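# Slide the paper roll onto the wooden holder's post

## Task

Fit the paper roll over the upright post of the wooden holder so that it sits down on the holder's base, then release it so that no gripper (or camera cable) is touching the roll.

## Robot and tools

Robot: two arms, left_arm and right_arm, each with a parallel gripper and a wrist camera (cam_left_wrist, cam_right_wrist). A fixed overhead camera is cam_high. All images are 672x504. Each result lists camera calibration (K, distortion, T_world_to_cam) for locating objects in pictures.

Frame: one scene frame for both arms. The origin is at table-top height, halfway between the arms' nominal bases. +x points out over the table, +z up, and left_arm sits on the +y side. Arm names do not match the left/right of images. Reported hand positions and orientations can be off by a few centimetres, more at long reach.

Gripper: fingers point along the gripper's own +z axis and separate along its y axis. end_effector_position is the point between the finger pads, roughly 1 cm short of the fingertips.

Row format (used by execute_actions and move): a flat list of 16 numbers covering both arms even if only one moves: left_arm x, y, z, qw, qx, qy, qz, opening, then right_arm in the same order. x, y, z is an absolute target position for end_effector_position in metres in the scene frame; qw..qz is an absolute target orientation quaternion (w first) in the same frame. opening runs from -1 (closed) to +1 (fully open, 0.094 m). To keep an arm still, repeat its last reported pose and desired opening exactly in every call; reuse one fixed quaternion rather than the drifting reported one.

execute_actions (argument actions, plus optional cameras):
- actions = [] just returns the current state with pictures.
- One action {"rows": [...], "steps": n}: 1 to 15 rows, n at most 15 (default 15), each step 1/30 s; one row per step, the last row repeated if rows run out. Needs at least 5 steps. Refused entirely if any target lies more than 0.6 m from that arm's last reported position along any of its gripper's axes.
- One wait {"steps": n}, n up to 300, counted from the previous result, so reply time is included.
The result is read 5 steps before the action finishes; those steps run afterwards. Pictures come only with an empty list or when cameras names them (["all"], [] for none).

move (target, speed, blend, blocking, cameras): drives each gripper in a straight line to absolute poses. target is one 16-number row or a list of up to 15 rows, with no 0.6 m limit. speed is path top speed in m/s, 0.002 to 2.9, default 0.25 (rotation up to twice that in rad/s); one value or one per target. blend, in metres, rounds corners of a list (default 0 stops at each). Moves last 0.5 s minimum and are cut at 10 s. The first target's openings are sent at once; later targets' openings are applied on arrival once everything is still. Paths do not avoid obstacles or the other arm; faster moves lag and overshoot more and hit harder, and aiming beyond a contact presses harder. The 'move:' line reports done, off_target, moving, held or fault; limits=paced means the pose was clipped, limits=held means steps were withheld. done means at rest within 10 mm and 2 degrees. blocking=false returns after about 0.5 s while motion continues. Pictures from all cameras by default.

wait (seconds 0 to 10, cameras): lets time pass; returns early if a running move ends.
stop (cameras): brakes the current move; it needs braking distance, and fingers keep moving.
zoom_image (camera, region [x0, y0, x1, y1] in pixels, at most 504 by 504): closer look at that camera's latest image.
The roll must stay on the post without the robot.

Motion notes: each step the commanded orientation is clipped to 40 degrees from the measured one; inverse kinematics favours position. Elbows never fully straighten. Friction and weight can leave a gripper a centimetre or more off target in free air, which does not indicate contact. Route around an arm's own base, not near it, or its shoulder posture may flip. Very small moves may not start.

Gripping: grip_measured uses the opening scale; empty it can read up to 2.7 mm wide. The fingers squeeze at about 50 to 64 N per pad once commanded roughly 0.05 below the touch reading (more for round objects like the roll). Close gently on anything that could deform. To release, command an opening clearly larger than grip_measured.

Hazards: avoid drops, releasing a moving object, slams, hard pushes and any arm fault stop. Anything falling off the table, or left off it, fails the job. Loose objects may occasionally get nudged. A camera cable touching the roll counts as touching it. Arms must not strike or squeeze each other; the clearance check does not protect gripper against gripper. Motor heat builds when holding loads, stretching out or pushing at unreachable poses: MOTOR HOT appears at 75 °C, at 90 °C the arm folds and stops working, at 100 °C it collapses.



Joint ranges (rad): waist -2.618 to 3.054, shoulder 0.000 to 3.142, elbow 0.000 to 3.142 (straight at 2.901), wrist pitch -1.571 to 1.571, wrist yaw -1.571 to 1.571, wrist roll -2.094 to 2.094. Joint torques include the arm's weight, are noisy and offset, and the first three wrap at ±28 N m.

Each tool is called after ">>>" as a command line: name --argument value for each argument, lists and objects as JSON in quotes; but a table of rows of numbers goes row by row, as --pt "numbers of a row", without its own name.

## Session

>>> execute_actions --actions '[]' --cameras '["all"]'

Scene clock: 0.00 s of 4400.00 s.
left_arm: end_effector_position=(+0.3990, +0.2155, +0.3339) grip_measured=+1.000 end_effector_quat_wxyz=(+0.613, -0.149, +0.751, -0.193) | right_arm: end_effector_position=(+0.2363, -0.1520, +0.2376) grip_measured=+1.000 end_effector_quat_wxyz=(+0.503, -0.064, +0.821, +0.263)
Joint positions: left_arm=[-0.192 0.968 0.891 -0.096 -0.063 -0.512 0.094] | right_arm=[0.621 0.795 0.631 -0.201 0.071 0.431 0.094]
Joint velocities: within noise
Joint torques (N m): no reading
Motor temperatures (°C): left_arm=[23 24 21 24 22 21 23] | right_arm=[23 23 23 22 22 23 24]
Heat: left arm: 24 °C; right arm: 24 °C.
Hand target: left_arm +0.3971, +0.2160, +0.3393; +0.618, -0.147, +0.748, -0.193 | right_arm +0.2363, -0.1523, +0.2440; +0.509, -0.063, +0.816, +0.265

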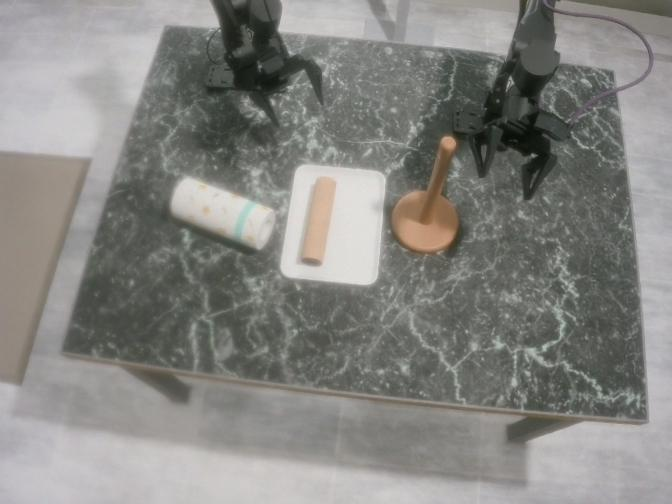

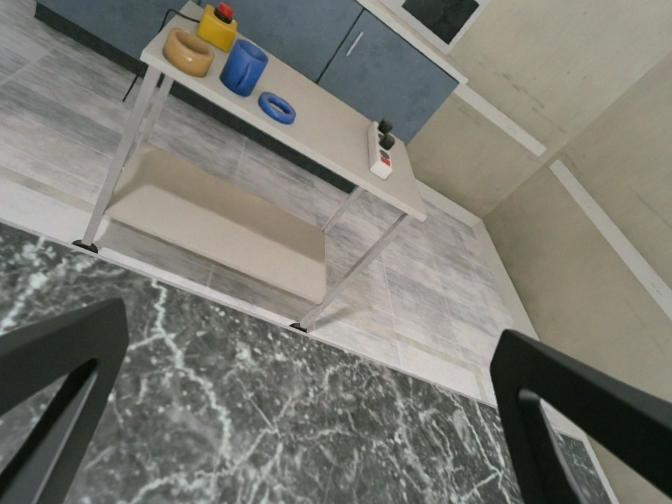

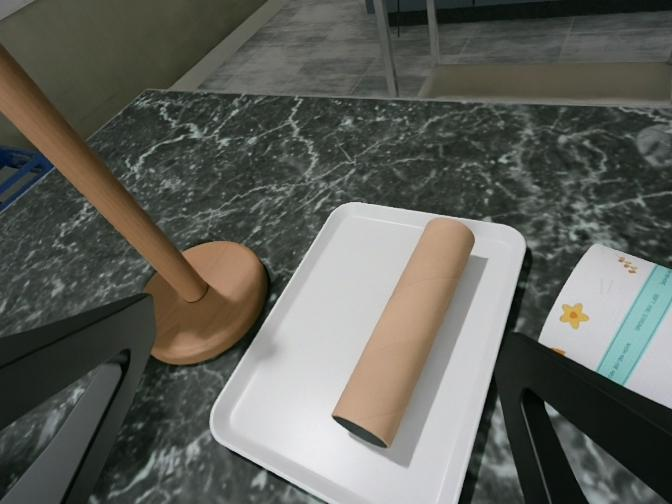

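>>> zoom_image --camera "cam_high" --region '[150, 160, 290, 265]'

>>> zoom_image --camera "cam_high" --region '[370, 125, 510, 265]'

>>> zoom_image --camera "cam_right_wrist" --region '[420, 200, 672, 504]'

Scaled by 3.600 from the camera's 672x504 image, which has a finer 960x720 frame.

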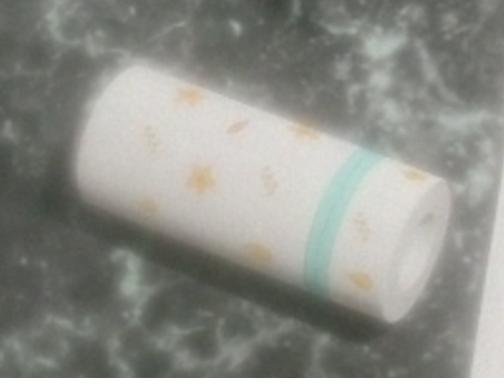

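Scaled by 3.600 from the camera's 672x504 image, which has a finer 960x720 frame.

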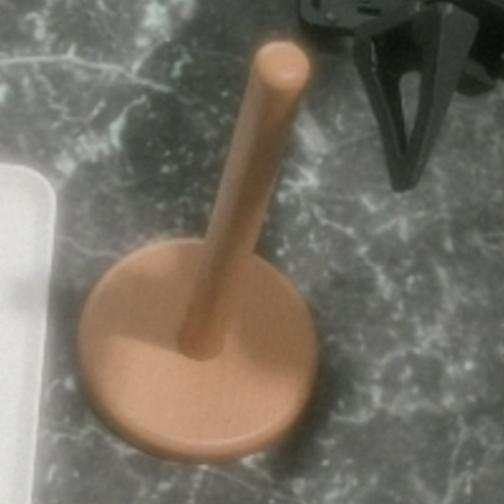

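Scaled by 1.658 from the camera's 672x504 image, which has a finer 960x720 frame.

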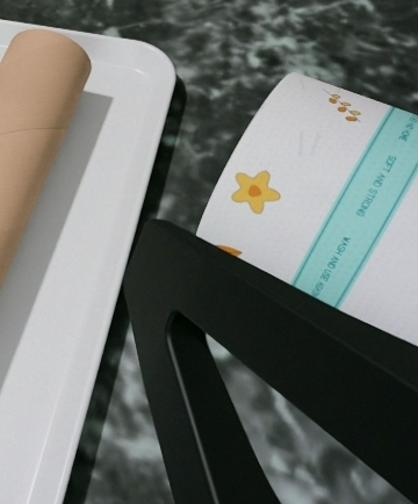

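>>> move --target '[0.36, 0.43, 0.33, 0.647, -0.3615, 0.671, -0.002, 1, 0.370, -0.2975, 0.155, 0, -0.6117, 0.7911, 0, 1]' --speed 0.5 --cameras '["cam_high", "cam_right_wrist"]'

Scene clock: 12.63 s of 4400.00 s.
left_arm: end_effector_position=(+0.3589, +0.4281, +0.3380) grip_measured=+1.000 end_effector_quat_wxyz=(+0.652, -0.361, +0.666, -0.005) | right_arm: end_effector_position=(+0.3670, -0.2995, +0.1588) grip_measured=+1.000 end_effector_quat_wxyz=(+0.009, -0.606, +0.795, -0.002)
Joint positions: left_arm=[0.424 0.941 0.872 -0.08 -0.046 -0.512 0.094] | right_arm=[0.062 2.064 2.048 -1.537 -0.006 -1.227 0.094]
Joint velocities: within noise
Joint torques (N m): left_arm=[0.42 -2 6.74 2.26 0.01 0.05] | right_arm=[0.55 -9.44 9.26 0.09 0.08 -0.05]
Motor temperatures (°C): left_arm=[23 24 22 28 22 21 23] | right_arm=[23 24 24 25 22 23 24]
Heat: left arm: 28 °C; right arm: 25 °C.
Hand target: left_arm +0.3599, +0.4300, +0.3300; +0.647, -0.362, +0.671, -0.002 | right_arm +0.3699, -0.2975, +0.1550; +0.001, -0.612, +0.791, +0.000
Off the commanded pose: left_arm 0.008 m, 1 deg | right_arm 0.005 m, 1 deg.
Kept back: nothing.
move: done
camera_calibration:
cam_right_wrist: T_world_to_cam=[[0.989289, -0.145673, -0.00928098, -0.405995], [-0.124431, -0.874857, 0.468125, -0.267053], [-0.0763127, -0.461957, -0.883613, 0.133886], [0, 0, 0, 1]] pos_world=[0.378634, -0.230926, 0.23955]
Images, in order (width x height): cam_high 672x504, cam_right_wrist 672x504.

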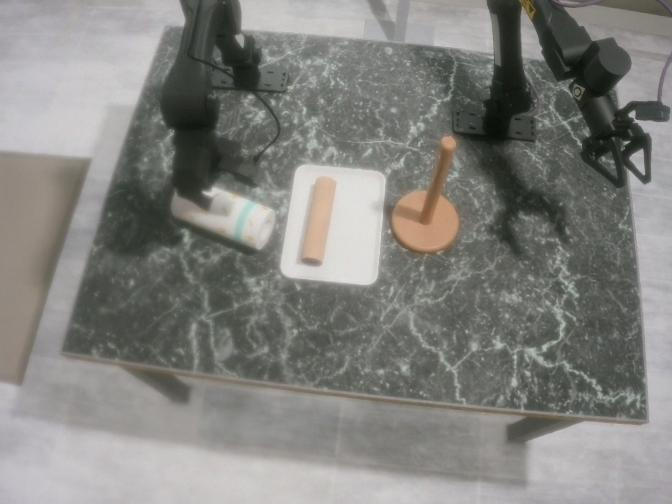

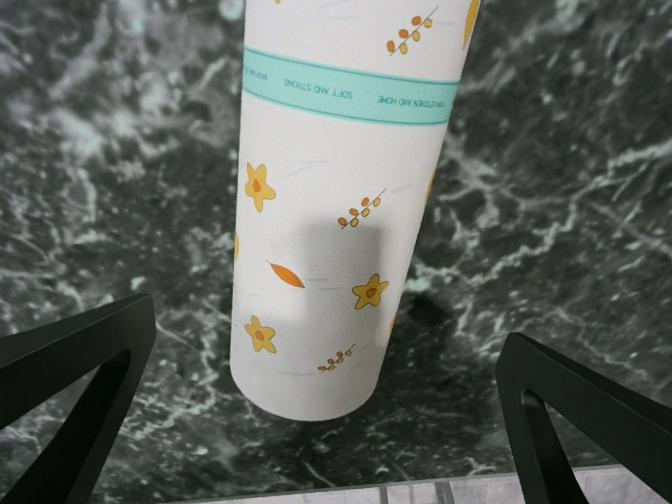

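>>> zoom_image --camera "cam_right_wrist" --region '[210, 0, 500, 218]'

>>> zoom_image --camera "cam_right_wrist" --region '[200, 210, 490, 428]'

Scaled by 1.738 from the camera's 672x504 image, which has a finer 960x720 frame.

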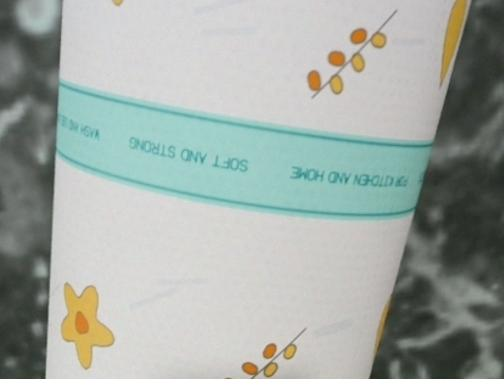

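Scaled by 1.738 from the camera's 672x504 image, which has a finer 960x720 frame.

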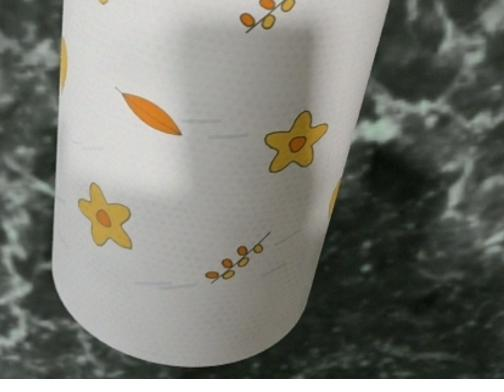

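>>> move --pt "0.36 0.43 0.33 0.647 -0.3615 0.671 -0.002 1 0.368 -0.298 0.042 0 -0.5983 0.8012 0 1" --pt "0.36 0.43 0.33 0.647 -0.3615 0.671 -0.002 1 0.368 -0.298 0.042 0 -0.5983 0.8012 0 0.65" --speed 0.2 --cameras '["cam_right_wrist", "cam_high"]'

Scene clock: 20.70 s of 4400.00 s.
left_arm: end_effector_position=(+0.3589, +0.4281, +0.3381) grip_measured=+1.000 end_effector_quat_wxyz=(+0.653, -0.361, +0.666, -0.005) | right_arm: end_effector_position=(+0.3716, -0.2999, +0.0540) grip_measured=+0.689 end_effector_quat_wxyz=(+0.012, -0.598, +0.801, -0.007)
Joint positions: left_arm=[0.424 0.941 0.872 -0.08 -0.046 -0.512 0.094] | right_arm=[0.062 2.066 1.632 -1.109 -0.002 -1.207 0.079]
Joint velocities: within noise
Joint torques (N m): left_arm=[0.44 -2 6.67 2.26 0.01 0.03] | right_arm=[0.47 -10.33 5.11 0.35 0.01 0.09]
Motor temperatures (°C): left_arm=[23 24 22 30 22 21 23] | right_arm=[23 25 24 24 22 23 24]
Heat: left arm: 30 °C; right arm: 25 °C.
Hand target: left_arm +0.3599, +0.4300, +0.3300; +0.647, -0.362, +0.671, -0.002 | right_arm +0.3678, -0.2981, +0.0422; +0.000, -0.598, +0.801, +0.000
Off the commanded pose: left_arm 0.008 m, 1 deg | right_arm 0.013 m, 2 deg.
Kept back: nothing.
move: off_target (right_arm); target 2's new opening was sent with right_arm's hand 0.013 m and 2 deg from that target
camera_calibration:
cam_right_wrist: T_world_to_cam=[[0.986228, -0.165383, 0.00146218, -0.416965], [-0.146741, -0.870917, 0.469011, -0.208179], [-0.0762929, -0.462766, -0.883191, 0.041114], [0, 0, 0, 1]] pos_world=[0.383811, -0.231239, 0.13456]
Images, in order (width x height): cam_high 672x504, cam_right_wrist 672x504.

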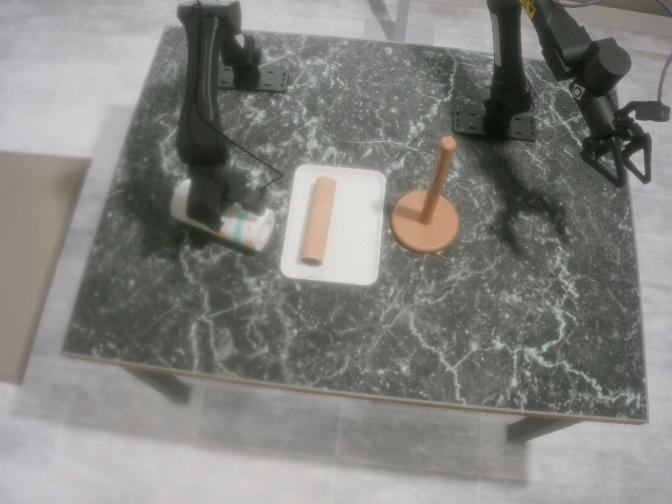

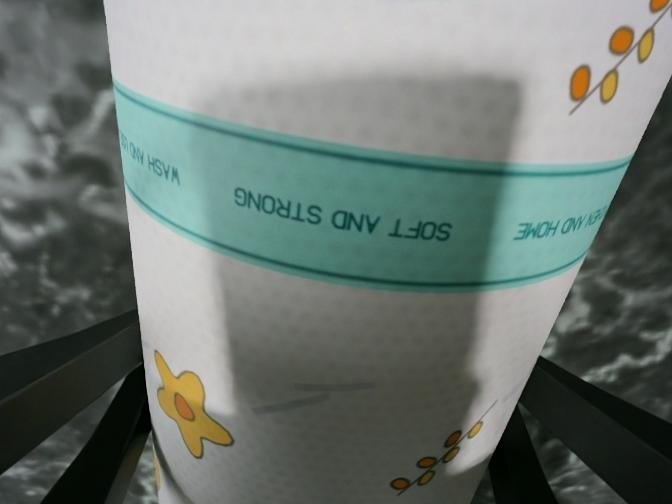

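>>> zoom_image --camera "cam_high" --region '[230, 190, 290, 260]'

>>> move --pt "0.36 0.43 0.33 0.647 -0.3615 0.671 -0.002 1 0.370 -0.298 0.10 0 -0.5983 0.8012 0 0.6" --pt "0.36 0.43 0.33 0.647 -0.3615 0.671 -0.002 1 0.335 -0.05 0.43 0.6328 -0.3155 0.6328 0.3155 0.6" --pt "0.36 0.43 0.33 0.647 -0.3615 0.671 -0.002 1 0.313 0.125 0.45 0.6328 -0.3155 0.6328 0.3155 0.6" --speed '[0.2, 0.45, 0.25]' --blend '[0.03, 0.04, 0.0]' --cameras '["cam_high", "cam_right_wrist"]'

Scaled by 7.200 from the camera's 672x504 image, which has a finer 960x720 frame.

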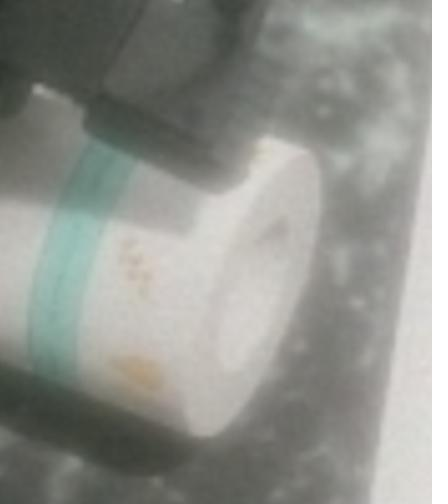

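Scene clock: 27.57 s of 4400.00 s.
left_arm: end_effector_position=(+0.3589, +0.4281, +0.3381) grip_measured=+1.000 end_effector_quat_wxyz=(+0.653, -0.361, +0.666, -0.005) | right_arm: end_effector_position=(+0.3069, +0.1233, +0.4401) grip_measured=+0.687 end_effector_quat_wxyz=(+0.623, -0.326, +0.637, +0.315)
Joint positions: left_arm=[0.424 0.941 0.872 -0.08 -0.046 -0.512 0.094] | right_arm=[0.92 1.772 1.808 -0.059 -0.008 -0.004 0.079]
Joint velocities: within noise
Joint torques (N m): left_arm=[0.4 -2 6.68 2.27 0.02 0.03] | right_arm=[-0.12 -8.88 11.85 2 0.11 0.07]
Motor temperatures (°C): left_arm=[23 24 23 31 22 21 23] | right_arm=[23 25 24 25 22 23 25]
Heat: left arm: 31 °C; right arm: 25 °C.
Hand target: left_arm +0.3599, +0.4300, +0.3300; +0.647, -0.362, +0.671, -0.002 | right_arm +0.3126, +0.1244, +0.4498; +0.633, -0.315, +0.633, +0.316
Off the commanded pose: left_arm 0.008 m, 1 deg | right_arm 0.012 m, 2 deg.
Kept back: nothing.
move: off_target (right_arm); blend cut to 0.0289 m at target 1
camera_calibration:
cam_right_wrist: T_world_to_cam=[[0.818081, -0.561238, 0.125521, -0.237909], [-0.193297, -0.473895, -0.859104, 0.519612], [0.541646, 0.678553, -0.49617, 0.0724243], [0, 0, 0, 1]] pos_world=[0.25584, 0.063574, 0.512198]
Images, in order (width x height): cam_high 672x504, cam_right_wrist 672x504.

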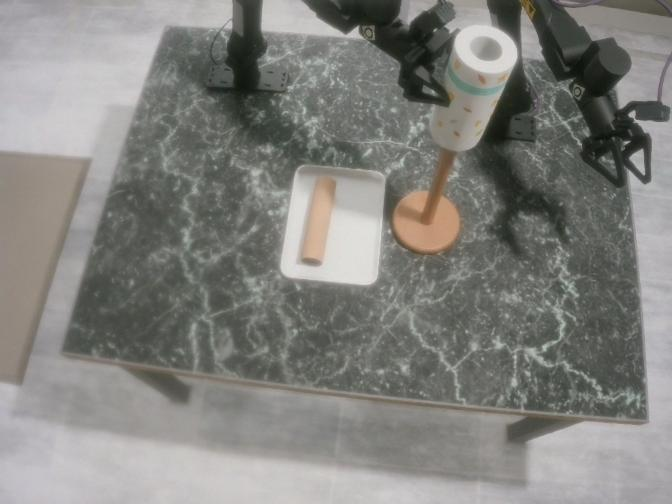

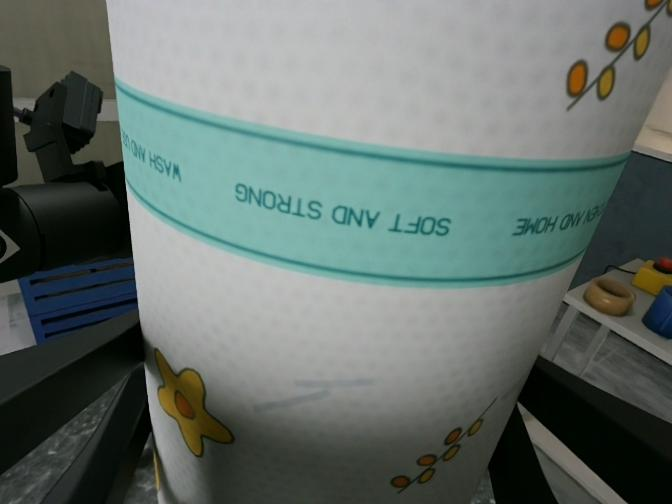

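>>> zoom_image --camera "cam_high" --region '[410, 15, 550, 120]'

>>> zoom_image --camera "cam_high" --region '[380, 100, 520, 260]'

Scaled by 3.600 from the camera's 672x504 image, which has a finer 960x720 frame.

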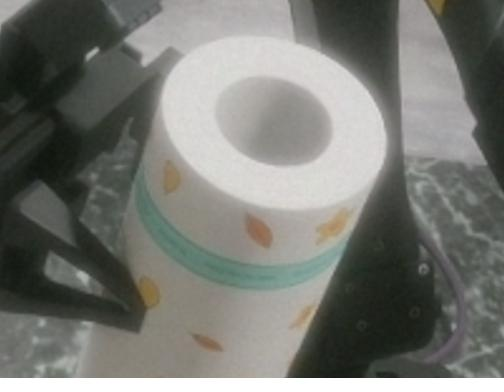

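Scaled by 3.150 from the camera's 672x504 image, which has a finer 960x720 frame.

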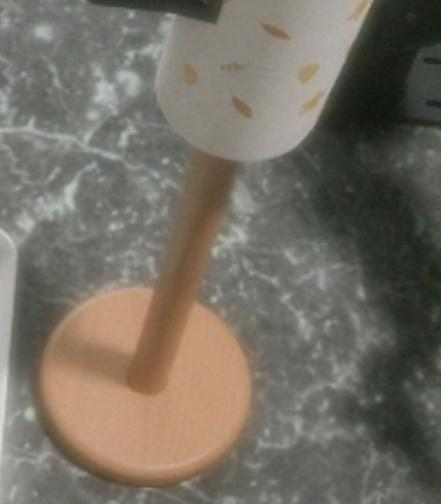

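>>> move --target '[0.36, 0.43, 0.33, 0.647, -0.3615, 0.671, -0.002, 1, 0.3085, 0.114, 0.437, 0.6456, -0.3093, 0.6197, 0.3216, 0.6]' --speed 0.12 --cameras '["cam_high"]'

>>> zoom_image --camera "cam_high" --region '[410, 15, 550, 120]'

>>> zoom_image --camera "cam_high" --region '[380, 100, 520, 260]'

Scene clock: 37.00 s of 4400.00 s.
left_arm: end_effector_position=(+0.3590, +0.4280, +0.3382) grip_measured=+1.000 end_effector_quat_wxyz=(+0.653, -0.361, +0.666, -0.005) | right_arm: end_effector_position=(+0.3142, +0.1256, +0.4133) grip_measured=+0.687 end_effector_quat_wxyz=(+0.627, -0.322, +0.637, +0.312)
Joint positions: left_arm=[0.424 0.941 0.872 -0.079 -0.046 -0.512 0.094] | right_arm=[0.914 1.772 1.694 0.059 -0.002 -0.008 0.079]
Joint velocities: within noise
Joint torques (N m): left_arm=[0.5 -1.92 6.68 2.26 0.02 0.05] | right_arm=[-0.29 -15.05 6.46 2.29 -0.01 0.1]
Motor temperatures (°C): left_arm=[23 24 23 32 22 21 23] | right_arm=[23 25 25 27 22 23 25]
Heat: left arm: 32 °C; right arm: 27 °C.
Hand target: left_arm +0.3599, +0.4300, +0.3301; +0.647, -0.362, +0.671, -0.002 | right_arm +0.3085, +0.1142, +0.4368; +0.645, -0.310, +0.620, +0.321
Off the commanded pose: left_arm 0.008 m, 1 deg | right_arm 0.027 m, 3 deg.
Kept back: nothing.
move: off_target (right_arm)
Images, in order (width x height): cam_high 672x504.

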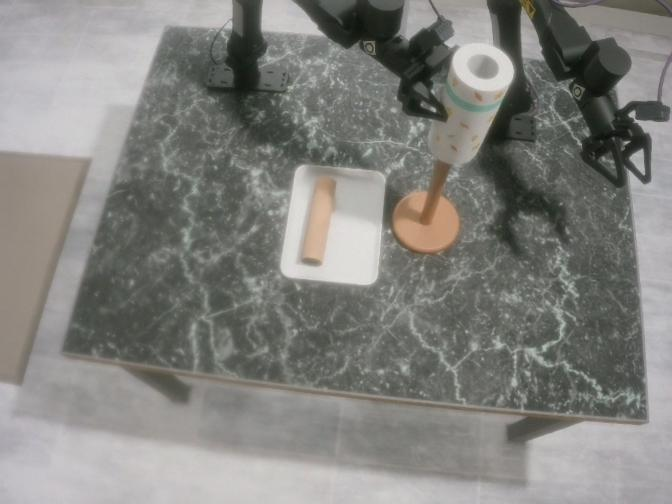

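Scaled by 3.600 from the camera's 672x504 image, which has a finer 960x720 frame.

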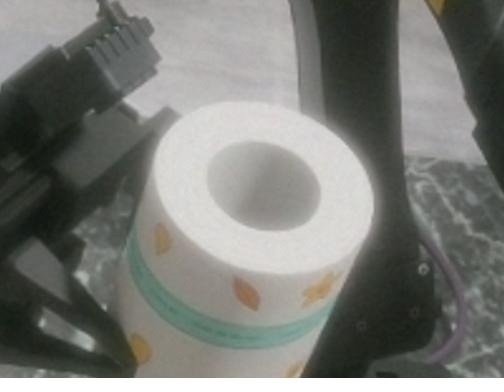

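Scaled by 3.150 from the camera's 672x504 image, which has a finer 960x720 frame.

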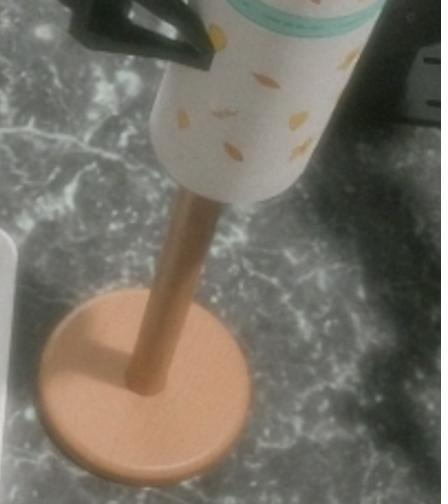

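>>> move --target '[0.36, 0.43, 0.33, 0.647, -0.3615, 0.671, -0.002, 1, 0.2975, 0.1026, 0.450, 0.6568, -0.3018, 0.6079, 0.3287, 0.6]' --speed 0.15 --cameras '["cam_high"]'

>>> zoom_image --camera "cam_high" --region '[400, 20, 560, 180]'

Scene clock: 40.43 s of 4400.00 s.
left_arm: end_effector_position=(+0.3590, +0.4280, +0.3382) grip_measured=+1.000 end_effector_quat_wxyz=(+0.653, -0.361, +0.666, -0.005) | right_arm: end_effector_position=(+0.3062, +0.1148, +0.4262) grip_measured=+0.687 end_effector_quat_wxyz=(+0.639, -0.315, +0.625, +0.318)
Joint positions: left_arm=[0.424 0.941 0.872 -0.079 -0.046 -0.512 0.094] | right_arm=[0.914 1.72 1.646 0.095 -0.002 -0.004 0.079]
Joint velocities: within noise
Joint torques (N m): left_arm=[0.5 -1.98 6.69 2.26 0.02 0.05] | right_arm=[0.09 -14.9 6.34 2.23 0.04 0.12]
Motor temperatures (°C): left_arm=[23 24 23 33 22 21 23] | right_arm=[23 26 25 27 22 23 25]
Heat: left arm: 33 °C; right arm: 27 °C.
Hand target: left_arm +0.3599, +0.4300, +0.3301; +0.647, -0.362, +0.671, -0.002 | right_arm +0.2977, +0.1030, +0.4498; +0.656, -0.302, +0.608, +0.329
Off the commanded pose: left_arm 0.008 m, 1 deg | right_arm 0.028 m, 3 deg.
Kept back: nothing.
move: off_target (right_arm)
Images, in order (width x height): cam_high 672x504.

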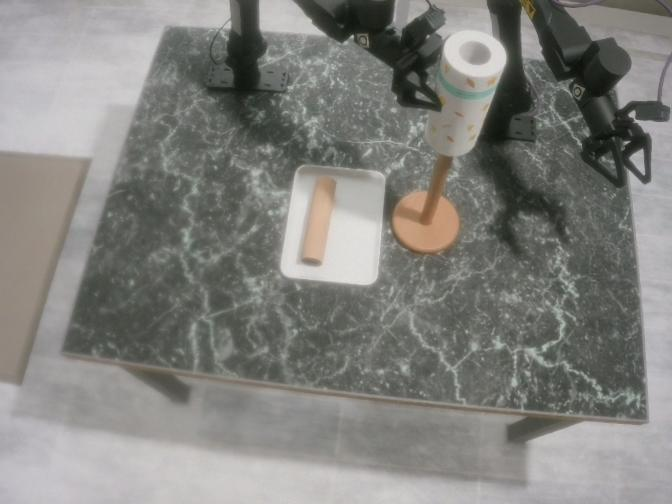

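Scaled by 3.150 from the camera's 672x504 image, which has a finer 960x720 frame.

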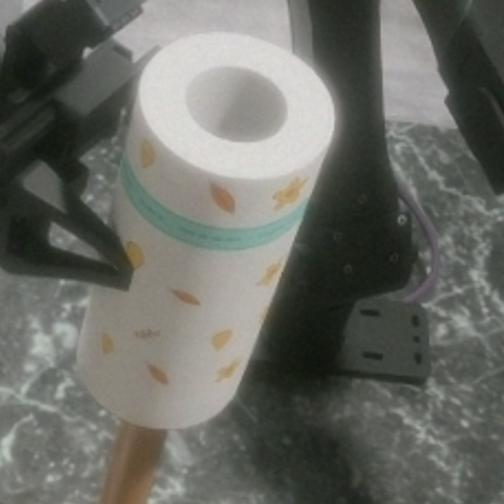

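>>> move --target '[0.36, 0.43, 0.33, 0.647, -0.3615, 0.671, -0.002, 1, 0.297, 0.1045, 0.365, 0.6511, -0.3049, 0.6145, 0.3261, 0.6]' --speed 0.12 --cameras '["cam_high"]'

>>> zoom_image --camera "cam_high" --region '[390, 40, 550, 200]'

Scene clock: 43.73 s of 4400.00 s.
left_arm: end_effector_position=(+0.3590, +0.4280, +0.3382) grip_measured=+1.000 end_effector_quat_wxyz=(+0.653, -0.361, +0.666, -0.005) | right_arm: end_effector_position=(+0.3052, +0.1107, +0.3442) grip_measured=+0.687 end_effector_quat_wxyz=(+0.635, -0.315, +0.632, +0.313)
Joint positions: left_arm=[0.424 0.941 0.872 -0.079 -0.046 -0.512 0.094] | right_arm=[0.914 1.703 1.317 0.389 0.008 -0.004 0.079]
Joint velocities: within noise
Joint torques (N m): left_arm=[0.53 -1.95 6.68 2.26 0.02 0.05] | right_arm=[0.4 -14 6.48 2.3 -0.04 0.09]
Motor temperatures (°C): left_arm=[23 24 23 33 22 21 23] | right_arm=[23 26 25 28 22 23 25]
Heat: left arm: 33 °C; right arm: 28 °C.
Hand target: left_arm +0.3599, +0.4300, +0.3301; +0.647, -0.362, +0.671, -0.002 | right_arm +0.2972, +0.1047, +0.3647; +0.650, -0.305, +0.615, +0.326
Off the commanded pose: left_arm 0.008 m, 1 deg | right_arm 0.023 m, 3 deg.
Kept back: nothing.
move: off_target (right_arm)
Images, in order (width x height): cam_high 672x504.

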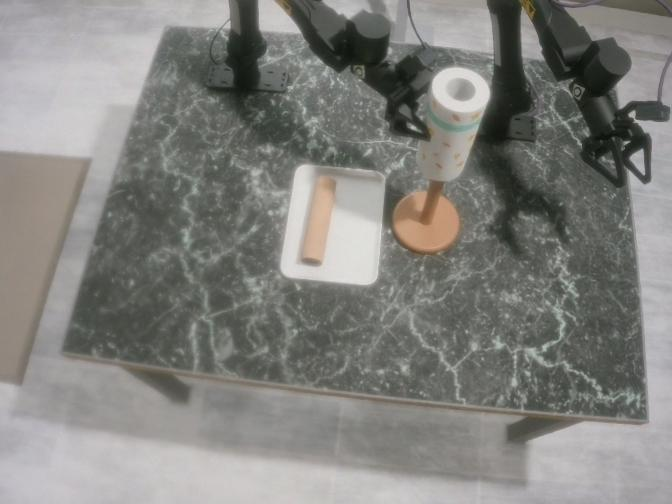

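Scaled by 3.150 from the camera's 672x504 image, which has a finer 960x720 frame.

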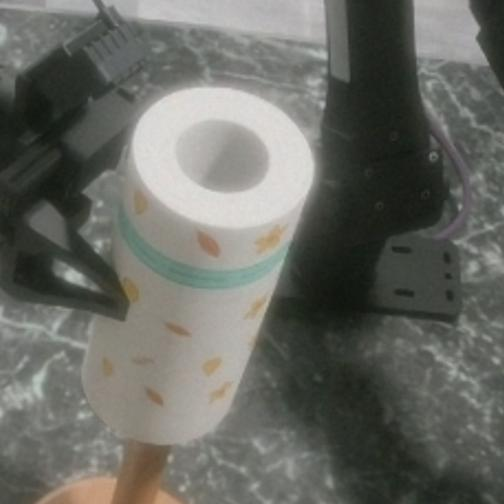

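>>> move --target '[0.36, 0.43, 0.33, 0.647, -0.3615, 0.671, -0.002, 1, 0.3005, 0.111, 0.20, 0.6452, -0.3079, 0.6203, 0.3231, 0.6]' --speed 0.15 --cameras '["cam_high"]'

>>> zoom_image --camera "cam_high" --region '[370, 100, 530, 260]'

Scene clock: 46.27 s of 4400.00 s.
left_arm: end_effector_position=(+0.3590, +0.4280, +0.3382) grip_measured=+1.000 end_effector_quat_wxyz=(+0.653, -0.361, +0.666, -0.005) | right_arm: end_effector_position=(+0.3048, +0.1088, +0.2068) grip_measured=+0.687 end_effector_quat_wxyz=(+0.645, -0.308, +0.623, +0.317)
Joint positions: left_arm=[0.424 0.941 0.872 -0.079 -0.046 -0.512 0.094] | right_arm=[0.914 1.933 0.969 0.997 0.012 -0.003 0.079]
Joint velocities: within noise
Joint torques (N m): left_arm=[0.47 -2.02 6.61 2.26 0.02 0.05] | right_arm=[0.61 -9.42 5.24 2.39 -0.04 0.08]
Motor temperatures (°C): left_arm=[23 24 23 33 22 21 23] | right_arm=[23 26 25 28 22 23 25]
Heat: left arm: 33 °C; right arm: 28 °C.
Hand target: left_arm +0.3599, +0.4300, +0.3301; +0.647, -0.362, +0.671, -0.002 | right_arm +0.3005, +0.1109, +0.2001; +0.645, -0.308, +0.621, +0.323
Off the commanded pose: left_arm 0.008 m, 1 deg | right_arm 0.008 m, 1 deg.
Kept back: nothing.
move: done
Images, in order (width x height): cam_high 672x504.

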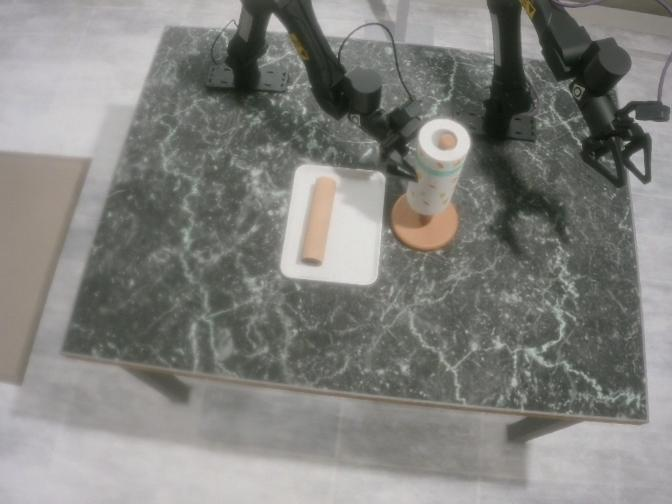

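Scaled by 3.150 from the camera's 672x504 image, which has a finer 960x720 frame.

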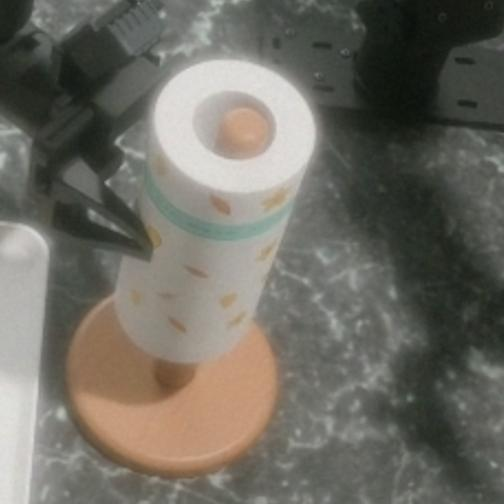

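>>> move --pt "0.36 0.43 0.33 0.647 -0.3615 0.671 -0.002 1 0.2990 0.1155 0.145 0.6452 -0.3079 0.6203 0.3231 0.6" --pt "0.36 0.43 0.33 0.647 -0.3615 0.671 -0.002 1 0.2990 0.1160 0.115 0.6452 -0.3079 0.6203 0.3231 0.6" --speed '[0.15, 0.05]' --blend '[0.005, 0]' --cameras '["cam_high"]'

>>> zoom_image --camera "cam_high" --region '[370, 110, 530, 270]'

Scene clock: 48.77 s of 4400.00 s.
left_arm: end_effector_position=(+0.3590, +0.4280, +0.3382) grip_measured=+1.000 end_effector_quat_wxyz=(+0.653, -0.361, +0.666, -0.005) | right_arm: end_effector_position=(+0.3040, +0.1143, +0.1299) grip_measured=+0.687 end_effector_quat_wxyz=(+0.652, -0.305, +0.616, +0.321)
Joint positions: left_arm=[0.424 0.941 0.872 -0.079 -0.046 -0.512 0.094] | right_arm=[0.923 2.203 0.937 1.321 0.017 -0.003 0.079]
Joint velocities: within noise
Joint torques (N m): left_arm=[0.39 -1.98 6.67 2.26 0.02 0.07] | right_arm=[0.87 -9.26 4.37 2.21 0.03 0.08]
Motor temperatures (°C): left_arm=[23 24 23 33 22 21 23] | right_arm=[23 26 25 29 22 23 25]
Heat: left arm: 33 °C; right arm: 29 °C.
Hand target: left_arm +0.3599, +0.4300, +0.3301; +0.647, -0.362, +0.671, -0.002 | right_arm +0.2988, +0.1157, +0.1151; +0.645, -0.308, +0.621, +0.323
Off the commanded pose: left_arm 0.008 m, 1 deg | right_arm 0.016 m, 1 deg.
Kept back: nothing.
move: off_target (right_arm)
Images, in order (width x height): cam_high 672x504.

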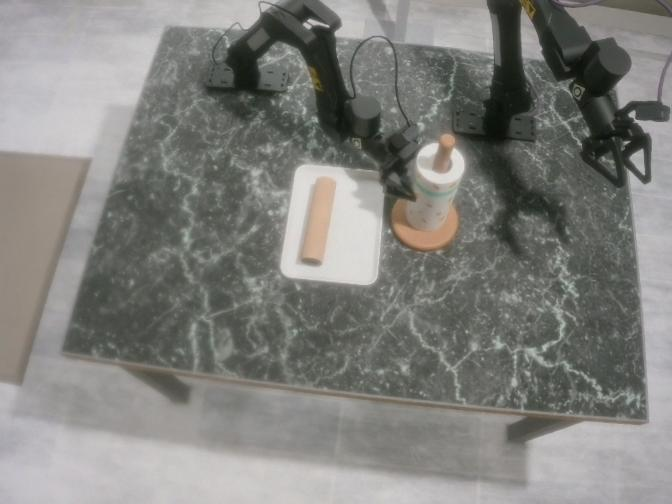

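Scaled by 3.150 from the camera's 672x504 image, which has a finer 960x720 frame.

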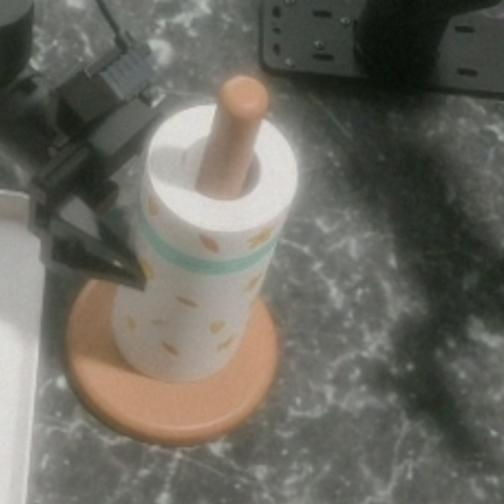

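>>> move --target '[0.36, 0.43, 0.33, 0.647, -0.3615, 0.671, -0.002, 1, 0.3035, 0.1195, 0.098, 0.6452, -0.3079, 0.6203, 0.3231, 0.6]' --speed 0.06 --cameras '["cam_high"]'

>>> zoom_image --camera "cam_high" --region '[370, 110, 530, 270]'

Scene clock: 50.47 s of 4400.00 s.
left_arm: end_effector_position=(+0.3590, +0.4280, +0.3382) grip_measured=+1.000 end_effector_quat_wxyz=(+0.653, -0.361, +0.666, -0.005) | right_arm: end_effector_position=(+0.3041, +0.1144, +0.1277) grip_measured=+0.687 end_effector_quat_wxyz=(+0.665, -0.297, +0.601, +0.328)
Joint positions: left_arm=[0.424 0.941 0.872 -0.079 -0.046 -0.512 0.094] | right_arm=[0.923 2.251 0.944 1.407 0.018 -0.002 0.079]
Joint velocities: within noise
Joint torques (N m): left_arm=[0.47 -2 6.74 2.26 0.03 0.04] | right_arm=[0.47 -7.51 5.76 1.72 -0.03 0.07]
Motor temperatures (°C): left_arm=[23 24 23 34 22 21 23] | right_arm=[23 26 25 29 22 23 26]
Heat: left arm: 34 °C; right arm: 29 °C.
Hand target: left_arm +0.3599, +0.4300, +0.3301; +0.647, -0.362, +0.671, -0.002 | right_arm +0.3023, +0.1178, +0.0985; +0.645, -0.308, +0.620, +0.323
Off the commanded pose: left_arm 0.008 m, 1 deg | right_arm 0.030 m, 3 deg.
Kept back: nothing.
move: off_target (right_arm)
Images, in order (width x height): cam_high 672x504.

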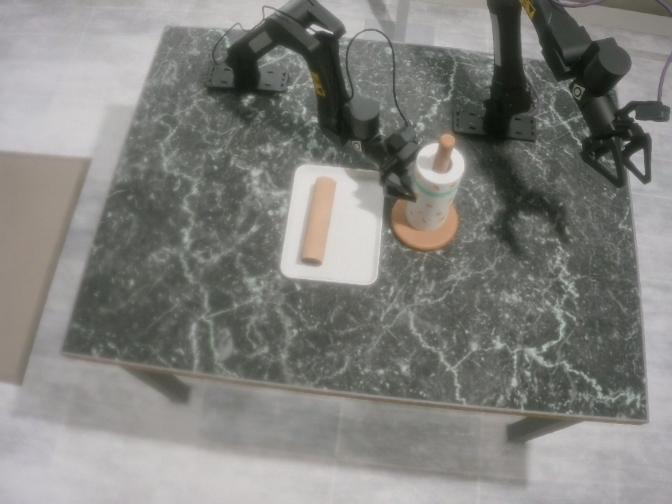

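Scaled by 3.150 from the camera's 672x504 image, which has a finer 960x720 frame.

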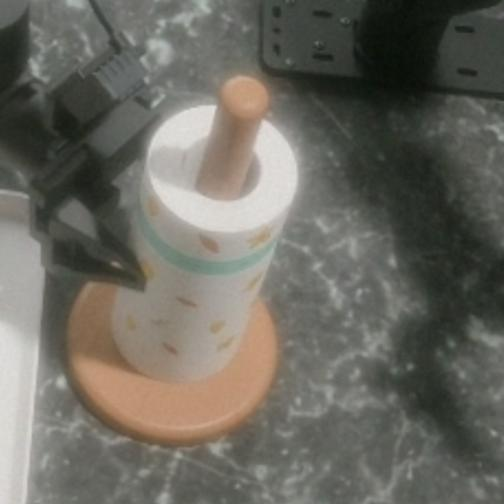

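>>> move --pt "0.36 0.43 0.33 0.647 -0.3615 0.671 -0.002 1 0.3041 0.1144 0.1277 0.665 -0.297 0.601 0.328 1" --pt "0.36 0.43 0.33 0.647 -0.3615 0.671 -0.002 1 0.219 0.0032 0.135 0.665 -0.297 0.601 0.328 1" --speed '[0.1, 0.2]' --cameras '["cam_high"]'

>>> zoom_image --camera "cam_high" --region '[330, 110, 490, 270]'

Scene clock: 53.10 s of 4400.00 s.
left_arm: end_effector_position=(+0.3590, +0.4280, +0.3382) grip_measured=+1.000 end_effector_quat_wxyz=(+0.653, -0.361, +0.666, -0.005) | right_arm: end_effector_position=(+0.2216, +0.0040, +0.0980) grip_measured=+0.998 end_effector_quat_wxyz=(+0.600, -0.331, +0.666, +0.296)
Joint positions: left_arm=[0.424 0.941 0.872 -0.079 -0.046 -0.512 0.094] | right_arm=[0.926 1.902 0.349 1.448 0.018 -0.002 0.094]
Joint velocities: within noise
Joint torques (N m): left_arm=[0.42 -1.99 6.75 2.24 0.01 0.05] | right_arm=[0.65 -10.89 2.43 3.23 0.1 0.06]
Motor temperatures (°C): left_arm=[23 24 23 34 22 21 23] | right_arm=[23 26 24 29 22 23 25]
Heat: left arm: 34 °C; right arm: 29 °C.
Hand target: left_arm +0.3599, +0.4300, +0.3301; +0.647, -0.362, +0.671, -0.002 | right_arm +0.2191, +0.0031, +0.1339; +0.641, -0.310, +0.627, +0.317
Off the commanded pose: left_arm 0.008 m, 1 deg | right_arm 0.037 m, 12 deg.
joint sent to its limit (right arm) — joint 4 (wrist pitch), upper limit.
Kept back: nothing.
move: off_target (right_arm)
Images, in order (width x height): cam_high 672x504.

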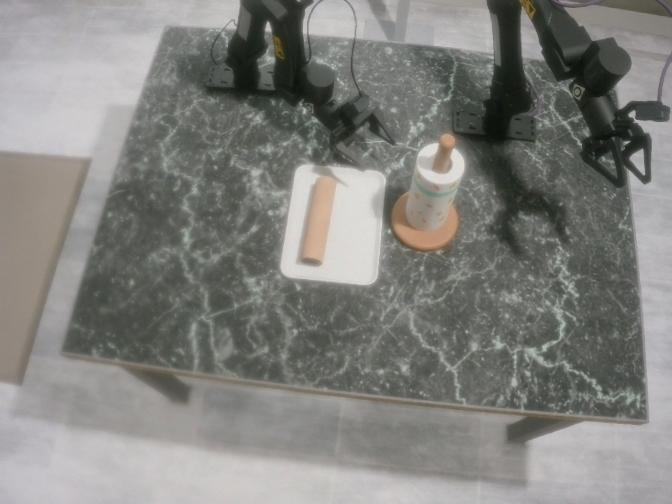

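Scaled by 3.150 from the camera's 672x504 image, which has a finer 960x720 frame.

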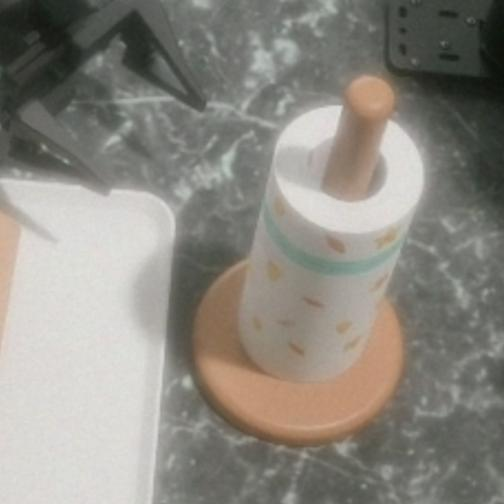

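>>> finished_scene --scene 1

The scene is finished: the task was done.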